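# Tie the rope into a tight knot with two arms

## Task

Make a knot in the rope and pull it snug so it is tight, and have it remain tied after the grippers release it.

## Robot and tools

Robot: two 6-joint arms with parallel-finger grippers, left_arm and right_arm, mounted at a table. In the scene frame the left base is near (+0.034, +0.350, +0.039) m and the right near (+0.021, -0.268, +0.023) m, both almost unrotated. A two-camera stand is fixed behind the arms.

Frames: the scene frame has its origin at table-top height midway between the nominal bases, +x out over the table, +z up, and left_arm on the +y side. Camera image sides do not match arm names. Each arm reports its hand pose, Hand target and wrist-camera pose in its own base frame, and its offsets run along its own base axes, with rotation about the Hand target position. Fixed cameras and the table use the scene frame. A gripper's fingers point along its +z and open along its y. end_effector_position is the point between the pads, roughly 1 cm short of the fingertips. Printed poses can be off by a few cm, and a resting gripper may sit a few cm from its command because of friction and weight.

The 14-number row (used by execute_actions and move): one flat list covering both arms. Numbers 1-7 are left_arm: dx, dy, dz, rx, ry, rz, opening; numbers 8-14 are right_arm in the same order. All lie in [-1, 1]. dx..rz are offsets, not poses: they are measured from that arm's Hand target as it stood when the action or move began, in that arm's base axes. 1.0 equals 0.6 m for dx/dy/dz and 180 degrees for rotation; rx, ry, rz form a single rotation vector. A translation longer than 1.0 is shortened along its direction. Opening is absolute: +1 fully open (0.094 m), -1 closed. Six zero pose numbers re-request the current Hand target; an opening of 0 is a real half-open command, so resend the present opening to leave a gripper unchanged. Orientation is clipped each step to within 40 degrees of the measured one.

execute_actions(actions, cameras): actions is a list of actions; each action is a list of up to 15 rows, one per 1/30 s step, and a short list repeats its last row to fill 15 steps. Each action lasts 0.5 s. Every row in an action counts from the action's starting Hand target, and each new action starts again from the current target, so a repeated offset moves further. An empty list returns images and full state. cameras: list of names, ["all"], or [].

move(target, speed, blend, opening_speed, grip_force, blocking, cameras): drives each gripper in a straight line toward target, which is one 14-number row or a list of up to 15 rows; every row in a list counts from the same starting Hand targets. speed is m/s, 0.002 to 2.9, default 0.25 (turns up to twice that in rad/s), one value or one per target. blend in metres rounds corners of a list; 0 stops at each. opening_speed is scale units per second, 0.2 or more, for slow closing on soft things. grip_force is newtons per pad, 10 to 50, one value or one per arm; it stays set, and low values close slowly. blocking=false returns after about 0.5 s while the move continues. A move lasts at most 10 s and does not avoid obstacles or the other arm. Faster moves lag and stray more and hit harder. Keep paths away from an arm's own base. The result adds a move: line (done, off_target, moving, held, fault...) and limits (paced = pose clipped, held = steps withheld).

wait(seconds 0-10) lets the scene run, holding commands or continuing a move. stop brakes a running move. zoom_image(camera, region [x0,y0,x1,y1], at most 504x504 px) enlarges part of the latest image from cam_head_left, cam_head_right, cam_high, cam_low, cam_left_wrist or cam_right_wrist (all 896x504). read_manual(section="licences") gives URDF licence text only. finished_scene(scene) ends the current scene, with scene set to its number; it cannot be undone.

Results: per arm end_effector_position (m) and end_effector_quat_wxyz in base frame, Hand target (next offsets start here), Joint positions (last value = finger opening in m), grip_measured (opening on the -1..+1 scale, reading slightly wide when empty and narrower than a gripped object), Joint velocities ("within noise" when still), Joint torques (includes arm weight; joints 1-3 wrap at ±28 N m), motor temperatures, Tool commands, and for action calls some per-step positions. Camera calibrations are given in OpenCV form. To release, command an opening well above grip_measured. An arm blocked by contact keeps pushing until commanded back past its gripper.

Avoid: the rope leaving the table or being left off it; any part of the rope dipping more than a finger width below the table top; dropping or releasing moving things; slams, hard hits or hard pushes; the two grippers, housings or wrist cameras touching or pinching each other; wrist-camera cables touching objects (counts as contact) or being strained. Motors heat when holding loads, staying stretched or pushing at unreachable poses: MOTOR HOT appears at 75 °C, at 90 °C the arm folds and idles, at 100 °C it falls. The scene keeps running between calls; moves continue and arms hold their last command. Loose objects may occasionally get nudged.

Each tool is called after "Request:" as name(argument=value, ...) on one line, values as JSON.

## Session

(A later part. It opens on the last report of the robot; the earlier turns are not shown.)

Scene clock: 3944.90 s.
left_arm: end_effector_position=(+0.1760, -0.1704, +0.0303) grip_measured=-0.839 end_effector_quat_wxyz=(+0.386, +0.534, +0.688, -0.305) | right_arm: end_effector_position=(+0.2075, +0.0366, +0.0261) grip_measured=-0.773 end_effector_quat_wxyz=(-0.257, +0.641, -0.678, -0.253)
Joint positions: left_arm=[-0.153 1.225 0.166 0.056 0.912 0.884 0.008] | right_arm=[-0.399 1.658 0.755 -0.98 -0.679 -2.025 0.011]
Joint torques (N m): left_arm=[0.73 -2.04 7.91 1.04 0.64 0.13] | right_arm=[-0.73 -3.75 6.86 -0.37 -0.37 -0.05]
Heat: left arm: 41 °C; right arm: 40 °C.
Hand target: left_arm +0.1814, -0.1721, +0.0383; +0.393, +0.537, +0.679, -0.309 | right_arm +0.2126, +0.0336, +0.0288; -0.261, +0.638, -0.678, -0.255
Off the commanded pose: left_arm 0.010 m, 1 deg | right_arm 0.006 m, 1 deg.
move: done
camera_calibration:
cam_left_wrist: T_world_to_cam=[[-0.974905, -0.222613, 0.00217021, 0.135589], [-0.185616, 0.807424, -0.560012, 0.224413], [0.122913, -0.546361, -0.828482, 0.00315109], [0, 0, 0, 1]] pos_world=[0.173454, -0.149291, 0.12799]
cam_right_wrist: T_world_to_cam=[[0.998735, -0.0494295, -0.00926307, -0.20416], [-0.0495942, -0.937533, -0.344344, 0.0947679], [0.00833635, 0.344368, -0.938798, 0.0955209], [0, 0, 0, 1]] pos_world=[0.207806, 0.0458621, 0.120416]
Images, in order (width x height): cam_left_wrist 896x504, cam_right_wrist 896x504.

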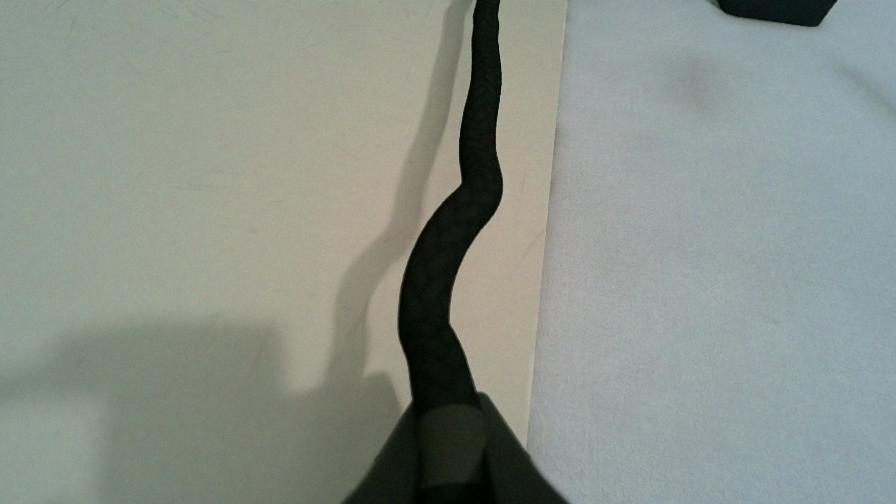

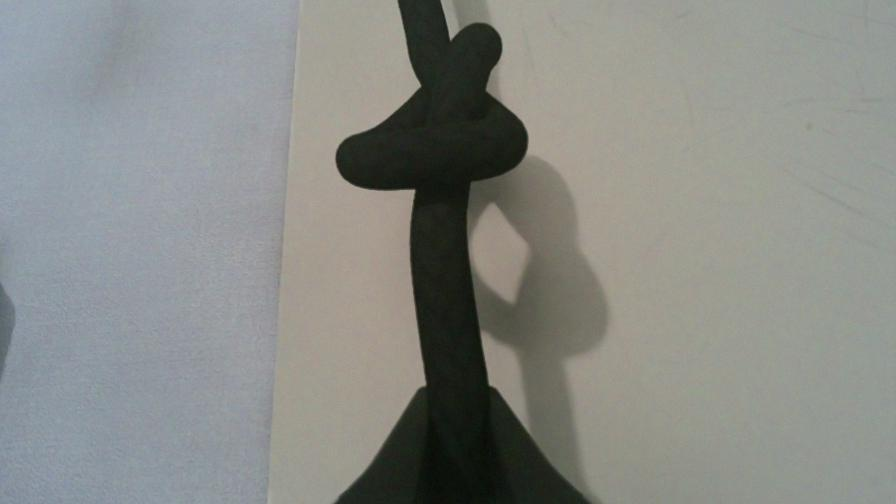

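Request:
move(target=[0.01,0.035,0,0,0,-0.03,-0.92,0,-0.04,0,0,0,0,-0.92], speed=0.03, cameras=["cam_left_wrist","cam_right_wrist"])

Scene clock: 3952.23 s.
left_arm: end_effector_position=(+0.1806, -0.1517, +0.0316) grip_measured=-0.839 end_effector_quat_wxyz=(+0.369, +0.570, +0.658, -0.325) | right_arm: end_effector_position=(+0.2044, +0.0190, +0.0292) grip_measured=-0.773 end_effector_quat_wxyz=(-0.253, +0.632, -0.685, -0.260)
Joint positions: left_arm=[0.003 1.396 0.33 -0.29 1.015 1.311 0.008] | right_arm=[-0.477 1.693 0.798 -1.057 -0.654 -2.098 0.011]
Joint torques (N m): left_arm=[1.06 -3 7.28 0.51 0.7 0.13] | right_arm=[-1.17 -3.88 7.17 -0.32 -0.2 -0.03]
Heat: left arm: 41 °C; right arm: 40 °C.
Hand target: left_arm +0.1874, -0.1511, +0.0383; +0.378, +0.569, +0.653, -0.328 | right_arm +0.2124, +0.0098, +0.0288; -0.261, +0.638, -0.678, -0.255
Off the commanded pose: left_arm 0.010 m, 1 deg | right_arm 0.012 m, 1 deg.
joint sent to its limit (right arm) — joint 6 (wrist roll), lower limit. The joint targets still meet the commanded pose.
move: off_target (right_arm)
camera_calibration:
cam_left_wrist: T_world_to_cam=[[-0.993101, -0.117236, 0.00264013, 0.1635], [-0.0985087, 0.821823, -0.561162, 0.197357], [0.0636188, -0.55755, -0.827702, 0.0227976], [0, 0, 0, 1]] pos_world=[0.180363, -0.130314, 0.129187]
cam_right_wrist: T_world_to_cam=[[0.997305, -0.065364, -0.0333097, -0.200537], [-0.0728887, -0.934338, -0.348854, 0.084033], [-0.00832003, 0.350342, -0.936585, 0.107697], [0, 0, 0, 1]] pos_world=[0.207018, 0.0276765, 0.123503]
Images, in order (width x height): cam_left_wrist 896x504, cam_right_wrist 896x504.

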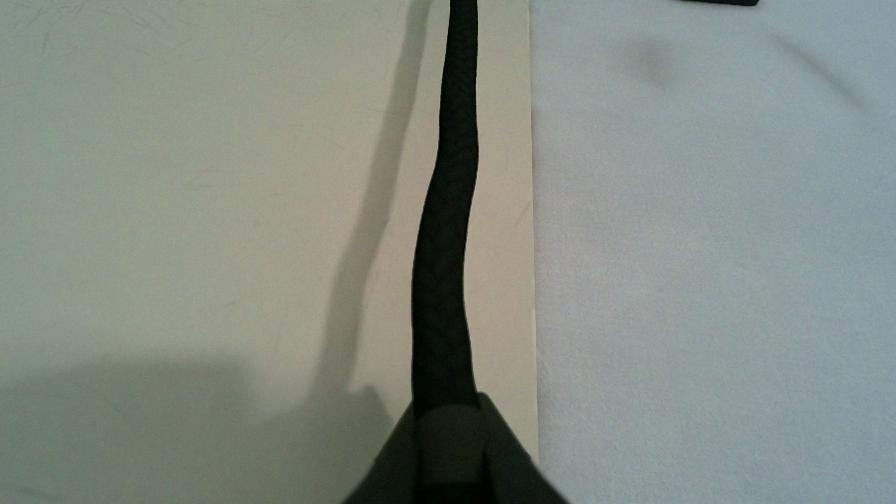

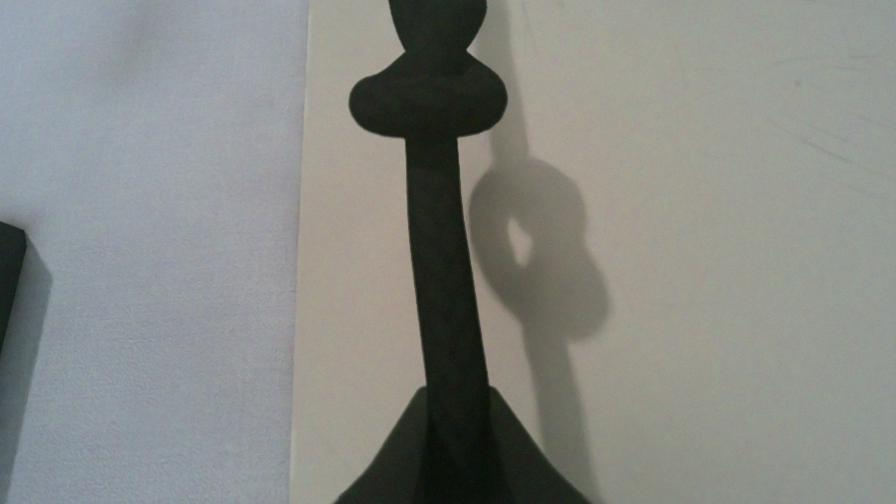

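Request:
move(target=[0,0.045,0,0,0,0,-0.94,0,-0.035,0,0,0,-0.06,-0.94], speed=0.03, cameras=["cam_left_wrist","cam_right_wrist"])

Scene clock: 3959.23 s.
left_arm: end_effector_position=(+0.1744, -0.1354, +0.0403) grip_measured=-0.839 end_effector_quat_wxyz=(+0.377, +0.566, +0.643, -0.352) | right_arm: end_effector_position=(+0.1966, +0.0175, +0.0457) grip_measured=-0.773 end_effector_quat_wxyz=(+0.282, -0.549, +0.725, +0.305)
Joint positions: left_arm=[0.139 1.482 0.408 -0.573 1.082 1.629 0.008] | right_arm=[-0.577 1.693 0.791 -1.158 -0.735 -2.064 0.011]
Joint torques (N m): left_arm=[3.08 -3.43 7.12 0.2 0.13 0.13] | right_arm=[-3.28 -6.71 5.07 0.75 0.23 0.1]
Heat: left arm: 40 °C; right arm: 40 °C.
Hand target: left_arm +0.1875, -0.1241, +0.0383; +0.378, +0.568, +0.653, -0.328 | right_arm +0.2125, -0.0113, +0.0288; +0.283, -0.571, +0.735, +0.229
Off the commanded pose: left_arm 0.017 m, 3 deg | right_arm 0.037 m, 9 deg.
move: off_target (left_arm, right_arm)
camera_calibration:
cam_left_wrist: T_world_to_cam=[[-0.995689, -0.0905796, 0.0199913, 0.162696], [-0.0841689, 0.791665, -0.60513, 0.183432], [0.038986, -0.604204, -0.795876, 0.0362102], [0, 0, 0, 1]] pos_world=[0.176022, -0.108601, 0.136566]
cam_right_wrist: T_world_to_cam=[[0.96885, -0.211044, -0.129575, -0.179847], [-0.246987, -0.861641, -0.443365, 0.125132], [-0.0180772, 0.461557, -0.886926, 0.121337], [0, 0, 0, 1]] pos_world=[0.207344, 0.0138595, 0.139792]
Images, in order (width x height): cam_left_wrist 896x504, cam_right_wrist 896x504.

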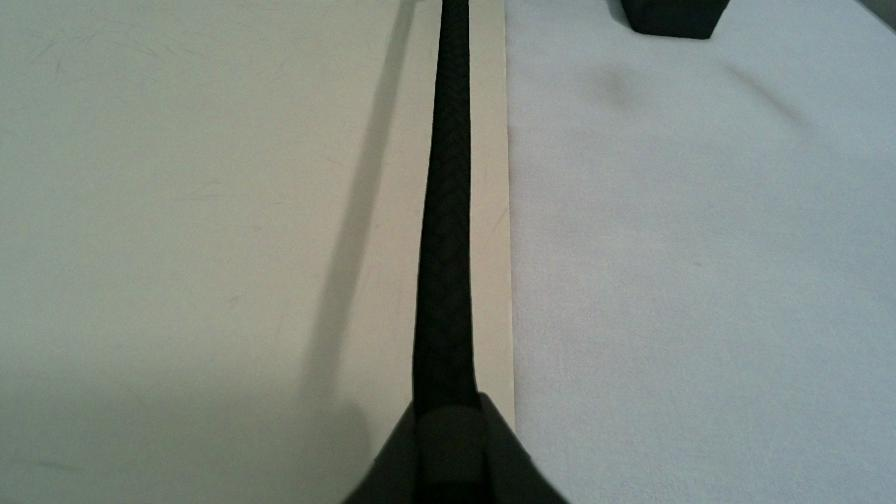

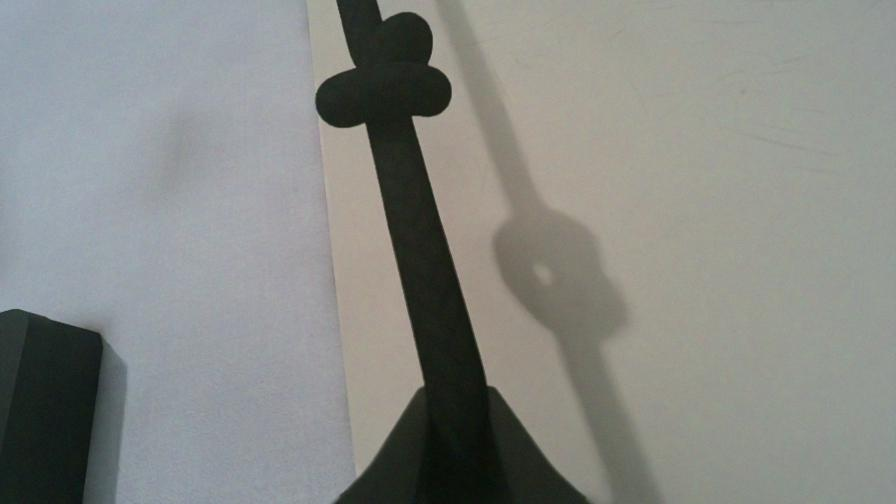

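Request:
move(target=[0,0.04,0,0,0,0,-0.96,0,-0.03,0,0,0,0,-0.96], speed=0.03, cameras=["cam_left_wrist","cam_right_wrist"])

Scene clock: 3964.37 s.
left_arm: end_effector_position=(+0.1656, -0.1210, +0.0476) grip_measured=-0.839 end_effector_quat_wxyz=(+0.375, +0.550, +0.644, -0.378) | right_arm: end_effector_position=(+0.1759, +0.0255, +0.0632) grip_measured=-0.773 end_effector_quat_wxyz=(+0.273, -0.513, +0.729, +0.361)
Joint positions: left_arm=[0.255 1.567 0.468 -0.828 1.089 1.886 0.008] | right_arm=[-0.617 1.693 0.791 -1.314 -0.74 -2.102 0.011]
Joint torques (N m): left_arm=[4.59 -3.85 7.84 0.15 -0.27 0.11] | right_arm=[-4.51 -5.93 10.11 1.18 0.57 0.01]
Heat: left arm: 40 °C; right arm: 40 °C.
Hand target: left_arm +0.1875, -0.1001, +0.0384; +0.378, +0.568, +0.653, -0.328 | right_arm +0.2125, -0.0293, +0.0288; +0.283, -0.571, +0.735, +0.229
Off the commanded pose: left_arm 0.032 m, 6 deg | right_arm 0.074 m, 17 deg.
joint sent to its limit (right arm) — joint 6 (wrist roll), lower limit. The joint targets are off in position, not in orientation.
move: off_target (left_arm, right_arm)
camera_calibration:
cam_left_wrist: T_world_to_cam=[[-0.993649, -0.0893209, 0.0684306, 0.152563], [-0.112441, 0.76531, -0.633765, 0.178551], [0.00423787, -0.637434, -0.770493, 0.051533], [0, 0, 0, 1]] pos_world=[0.171452, -0.0901709, 0.142425]
cam_right_wrist: T_world_to_cam=[[0.946733, -0.212625, -0.241841, -0.14476], [-0.308408, -0.81473, -0.491019, 0.147209], [-0.0926328, 0.53945, -0.836907, 0.140827], [0, 0, 0, 1]] pos_world=[0.195494, 0.013187, 0.155132]
Images, in order (width x height): cam_left_wrist 896x504, cam_right_wrist 896x504.

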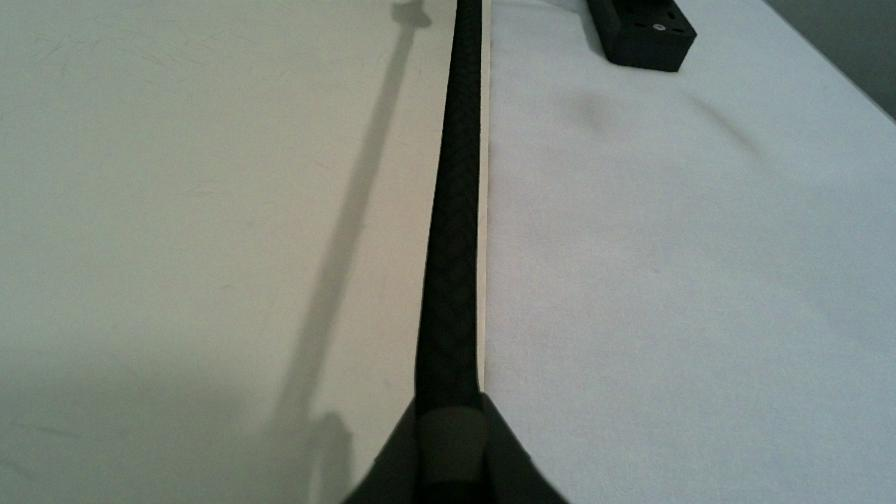

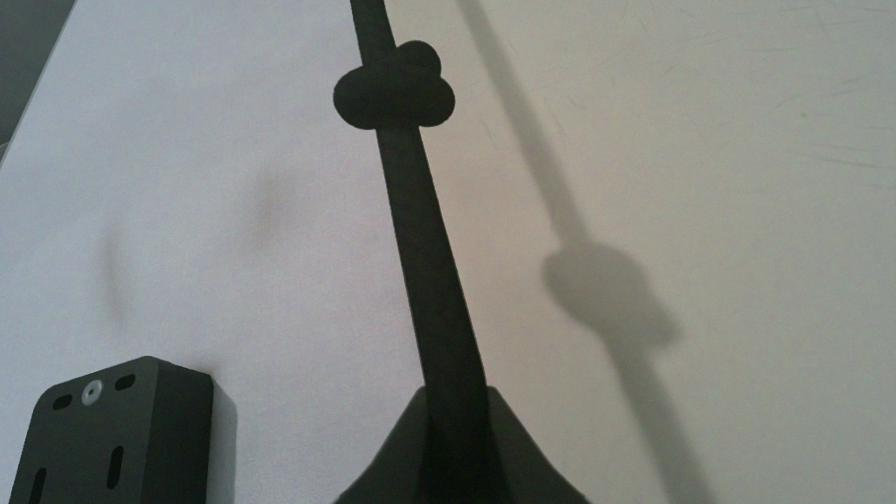

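Request:
move(target=[0.02,0.05,0,0,0,0,-0.98,0.03,-0.01,0,0,0,-0.06,-0.98], speed=0.03, cameras=["cam_right_wrist"])

Scene clock: 3972.30 s.
left_arm: end_effector_position=(+0.1690, -0.1070, +0.0607) grip_measured=-0.839 end_effector_quat_wxyz=(+0.370, +0.528, +0.645, -0.410) | right_arm: end_effector_position=(+0.1813, +0.0328, +0.0871) grip_measured=-0.773 end_effector_quat_wxyz=(+0.272, -0.432, +0.769, +0.385)
Joint positions: left_arm=[0.345 1.678 0.571 -1.067 1.077 2.084 0.008] | right_arm=[-0.617 1.622 0.8 -1.383 -0.81 -1.921 0.011]
Joint torques (N m): left_arm=[7.25 -4.59 9.39 0.31 -0.74 0.11] | right_arm=[-6.17 -6.56 9.2 2.43 0.71 0.16]
Heat: left arm: 40 °C; right arm: 40 °C.
Hand target: left_arm +0.1995, -0.0701, +0.0383; +0.378, +0.568, +0.653, -0.328 | right_arm +0.2304, -0.0352, +0.0287; +0.304, -0.499, +0.786, +0.202
Off the commanded pose: left_arm 0.053 m, 11 deg | right_arm 0.102 m, 23 deg.
move: off_target (left_arm, right_arm)
camera_calibration:
cam_right_wrist: T_world_to_cam=[[0.875228, -0.331003, -0.352722, -0.116098], [-0.4739, -0.732885, -0.488158, 0.193683], [-0.0969233, 0.594404, -0.798304, 0.152949], [0, 0, 0, 1]] pos_world=[0.208223, 0.012605, 0.175698]
Images, in order (width x height): cam_right_wrist 896x504.

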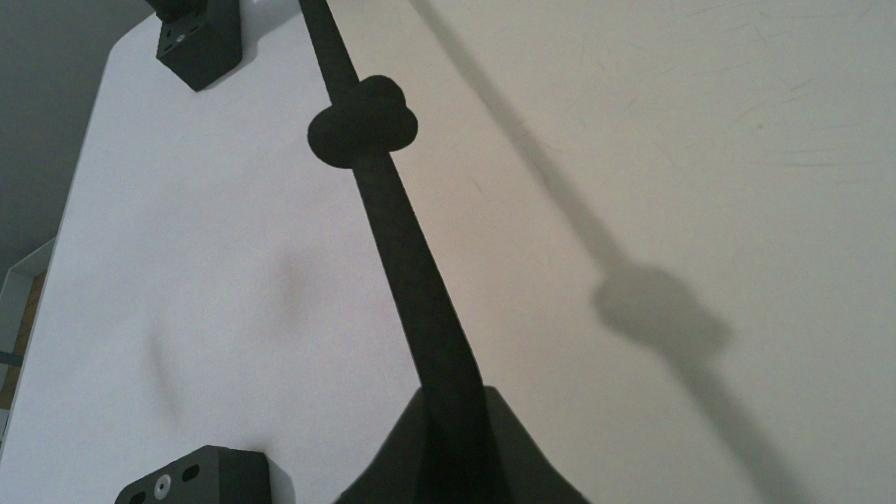

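Request:
move(target=[[-0.033,-0.092,-0.03,0,0,0,-0.9,-0.05,0.134,-0.015,0,0,0.0,-0.9],[-0.033,-0.092,-0.1,0,0,0,-0.9,-0.05,0.134,-0.08,0,0,0.0,-0.9]], speed=0.06, blend=0.01, cameras=["cam_left_wrist","cam_right_wrist"])

Scene clock: 3985.10 s.
left_arm: end_effector_position=(+0.1826, -0.1221, -0.0216) grip_measured=-0.839 end_effector_quat_wxyz=(+0.372, +0.570, +0.658, -0.323) | right_arm: end_effector_position=(+0.2016, +0.0454, -0.0087) grip_measured=-0.773 end_effector_quat_wxyz=(+0.309, -0.493, +0.786, +0.211)
Joint positions: left_arm=[0.184 1.789 0.349 -0.198 1.029 1.651 0.008] | right_arm=[-0.435 1.508 0.411 -0.497 -0.766 -1.565 0.011]
Joint torques (N m): left_arm=[-0.35 -4.42 1.81 0.47 0.68 0.02] | right_arm=[0.64 -1.91 2.81 1.13 -0.18 0.07]
Heat: left arm: 39 °C; right arm: 40 °C.
Hand target: left_arm +0.1796, -0.1253, -0.0217; +0.378, +0.568, +0.653, -0.328 | right_arm +0.2005, +0.0451, -0.0193; +0.304, -0.500, +0.786, +0.202
Off the commanded pose: left_arm 0.004 m, 1 deg | right_arm 0.011 m, 1 deg.
move: off_target (right_arm)
camera_calibration:
cam_left_wrist: T_world_to_cam=[[-0.992579, -0.121521, -0.00433406, 0.16828], [-0.0981157, 0.821442, -0.561788, 0.143315], [0.0718291, -0.557194, -0.82727, -0.00634091], [0, 0, 0, 1]] pos_world=[0.181548, -0.100808, 0.0759961]
cam_right_wrist: T_world_to_cam=[[0.905382, -0.423954, -0.0233894, -0.162436], [-0.401658, -0.837303, -0.370938, 0.156964], [0.137676, 0.345235, -0.928363, 0.0339143], [0, 0, 0, 1]] pos_world=[0.205443, 0.0508528, 0.0859095]
Images, in order (width x height): cam_left_wrist 896x504, cam_right_wrist 896x504.

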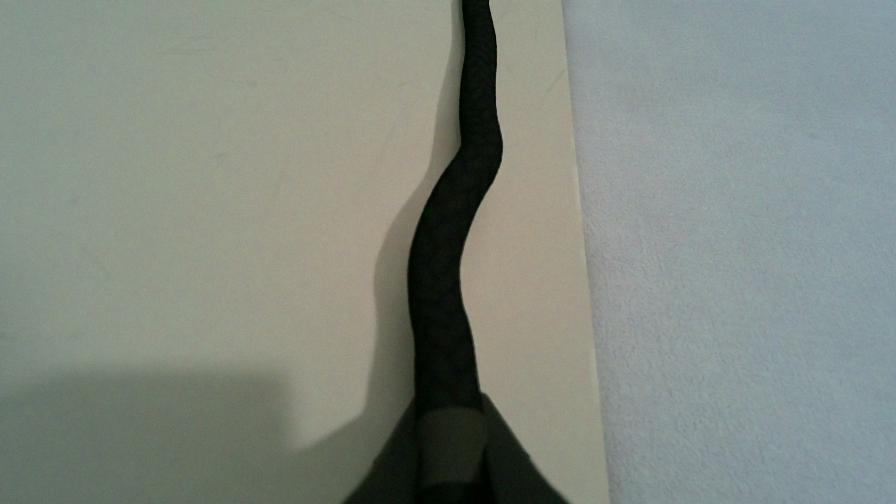

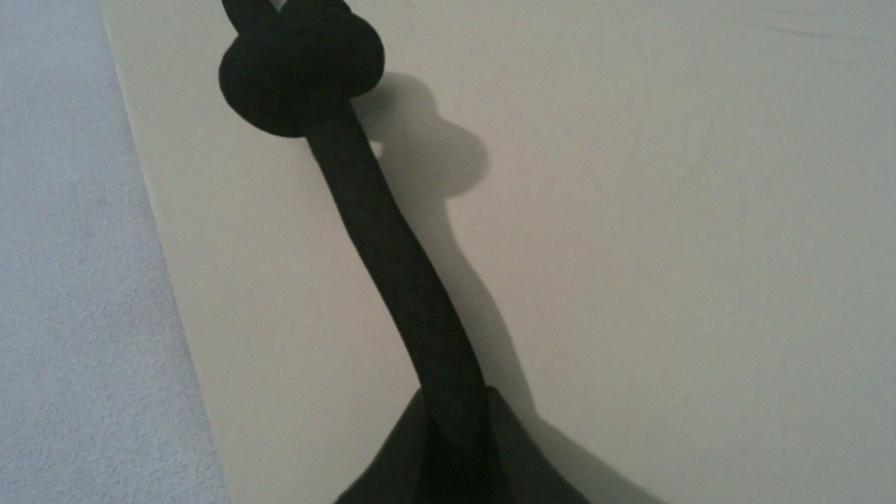

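Request:
move(target=[0,0,-0.013,0,0,0,-0.9,0,0,-0.015,0,0,0.0,-0.9], speed=0.03)

Request:
move(target=[0,0,0,0,0,0,-0.35,0,0,0,0,0,0.0,-0.35], opening_speed=0.4)

Request:
move(target=[0,0.02,0.2,0,0,0,-0.3,0,-0.02,0.2,0,0,0.0,-0.3], speed=0.1, cameras=["cam_left_wrist","cam_right_wrist","cam_high"])

Scene clock: 3992.83 s.
left_arm: end_effector_position=(+0.1826, -0.1246, -0.0238) grip_measured=-0.839 end_effector_quat_wxyz=(+0.379, +0.563, +0.655, -0.333) | right_arm: end_effector_position=(+0.2040, +0.0483, -0.0105) grip_measured=-0.773 end_effector_quat_wxyz=(+0.320, -0.490, +0.781, +0.218)
Joint positions: left_arm=[0.184 1.833 0.349 -0.165 1.055 1.651 0.008] | right_arm=[-0.435 1.538 0.405 -0.462 -0.795 -1.565 0.011]
Joint torques (N m): left_arm=[-0.31 -3.99 1.35 0.65 0.4 0.03] | right_arm=[0.43 -1.44 2.15 1.26 0.07 0.02]
Heat: left arm: 39 °C; right arm: 39 °C.
Hand target: left_arm +0.1795, -0.1253, -0.0295; +0.378, +0.568, +0.653, -0.328 | right_arm +0.2005, +0.0451, -0.0283; +0.304, -0.500, +0.786, +0.202
Off the commanded pose: left_arm 0.006 m, 1 deg | right_arm 0.018 m, 3 deg.
move: off_target (right_arm)

Scene clock: 3994.43 s.
left_arm: end_effector_position=(+0.1833, -0.1248, -0.0234) grip_measured=-0.352 end_effector_quat_wxyz=(+0.381, +0.563, +0.653, -0.332) | right_arm: end_effector_position=(+0.2106, +0.0469, -0.0095) grip_measured=-0.353 end_effector_quat_wxyz=(+0.333, -0.495, +0.775, +0.207)
Joint positions: left_arm=[0.184 1.833 0.349 -0.16 1.059 1.651 0.03] | right_arm=[-0.435 1.538 0.402 -0.421 -0.807 -1.565 0.03]
Joint torques (N m): left_arm=[-0.34 -4.05 1.33 0.61 0.36 0.03] | right_arm=[0.55 -1.48 2.37 0.93 0.18 0.04]
Heat: left arm: 39 °C; right arm: 39 °C.
Hand target: left_arm +0.1796, -0.1253, -0.0295; +0.378, +0.568, +0.653, -0.328 | right_arm +0.2006, +0.0451, -0.0282; +0.304, -0.500, +0.786, +0.202
Off the commanded pose: left_arm 0.007 m, 1 deg | right_arm 0.021 m, 4 deg.
move: off_target (right_arm)

Scene clock: 3996.60 s.
left_arm: end_effector_position=(+0.1724, -0.1149, +0.0817) grip_measured=-0.302 end_effector_quat_wxyz=(+0.365, +0.565, +0.660, -0.334) | right_arm: end_effector_position=(+0.1957, +0.0355, +0.0814) grip_measured=-0.303 end_effector_quat_wxyz=(+0.292, -0.498, +0.789, +0.210)
Joint positions: left_arm=[0.243 1.337 0.541 -0.979 1.023 1.775 0.033] | right_arm=[-0.478 1.251 0.671 -1.074 -0.732 -1.636 0.033]
Joint torques (N m): left_arm=[0.61 -3.82 7.82 -0.14 0.64 0.15] | right_arm=[-0.62 -3.69 8.2 0.05 -0.45 -0.03]
Heat: left arm: 39 °C; right arm: 39 °C.
Hand target: left_arm +0.1796, -0.1133, +0.0905; +0.378, +0.568, +0.653, -0.328 | right_arm +0.2005, +0.0331, +0.0918; +0.304, -0.500, +0.786, +0.202
Off the commanded pose: left_arm 0.011 m, 2 deg | right_arm 0.012 m, 2 deg.
move: off_target (left_arm, right_arm)
camera_calibration:
cam_left_wrist: T_world_to_cam=[[-0.992983, -0.11574, 0.0242802, 0.157893], [-0.109079, 0.817067, -0.56613, 0.196085], [0.0456855, -0.564806, -0.823958, 0.0873443], [0, 0, 0, 1]] pos_world=[0.174183, -0.0926078, 0.179144]
cam_right_wrist: T_world_to_cam=[[0.908785, -0.415616, -0.0370511, -0.159122], [-0.402312, -0.849201, -0.342057, 0.177893], [0.1107, 0.325763, -0.938948, 0.128492], [0, 0, 0, 1]] pos_world=[0.201952, 0.0430758, 0.175601]
Images, in order (width x height): cam_high 896x504, cam_left_wrist 896x504, cam_right_wrist 896x504.

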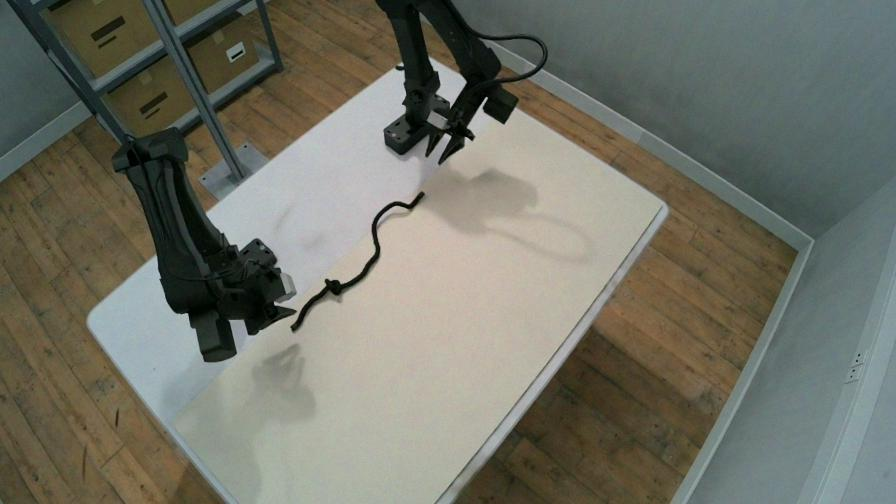

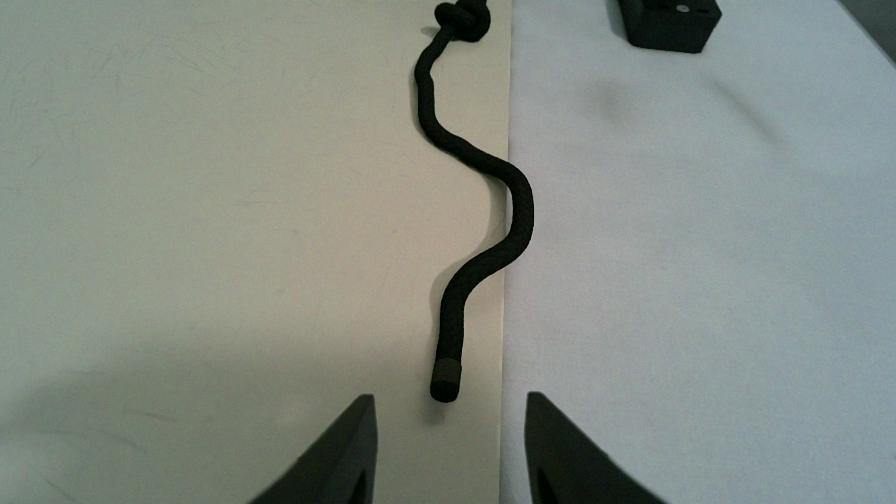

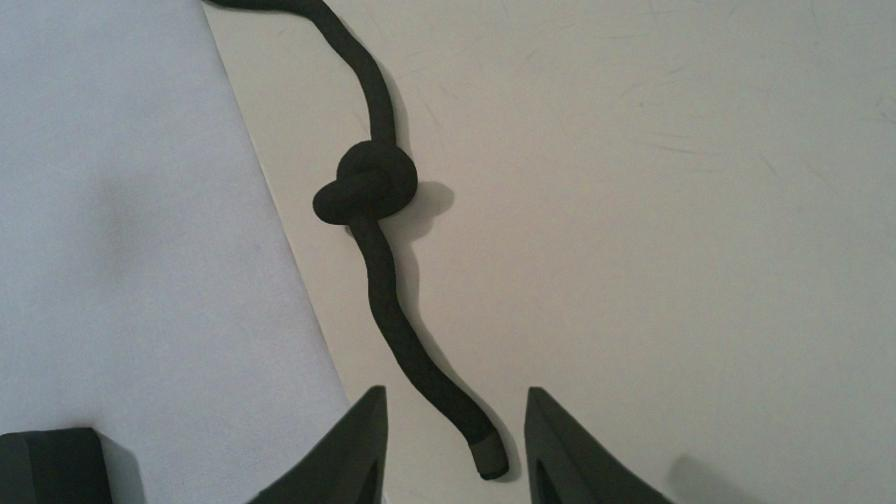

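Request:
finished_scene(scene=2)

The scene is finished: the task was done.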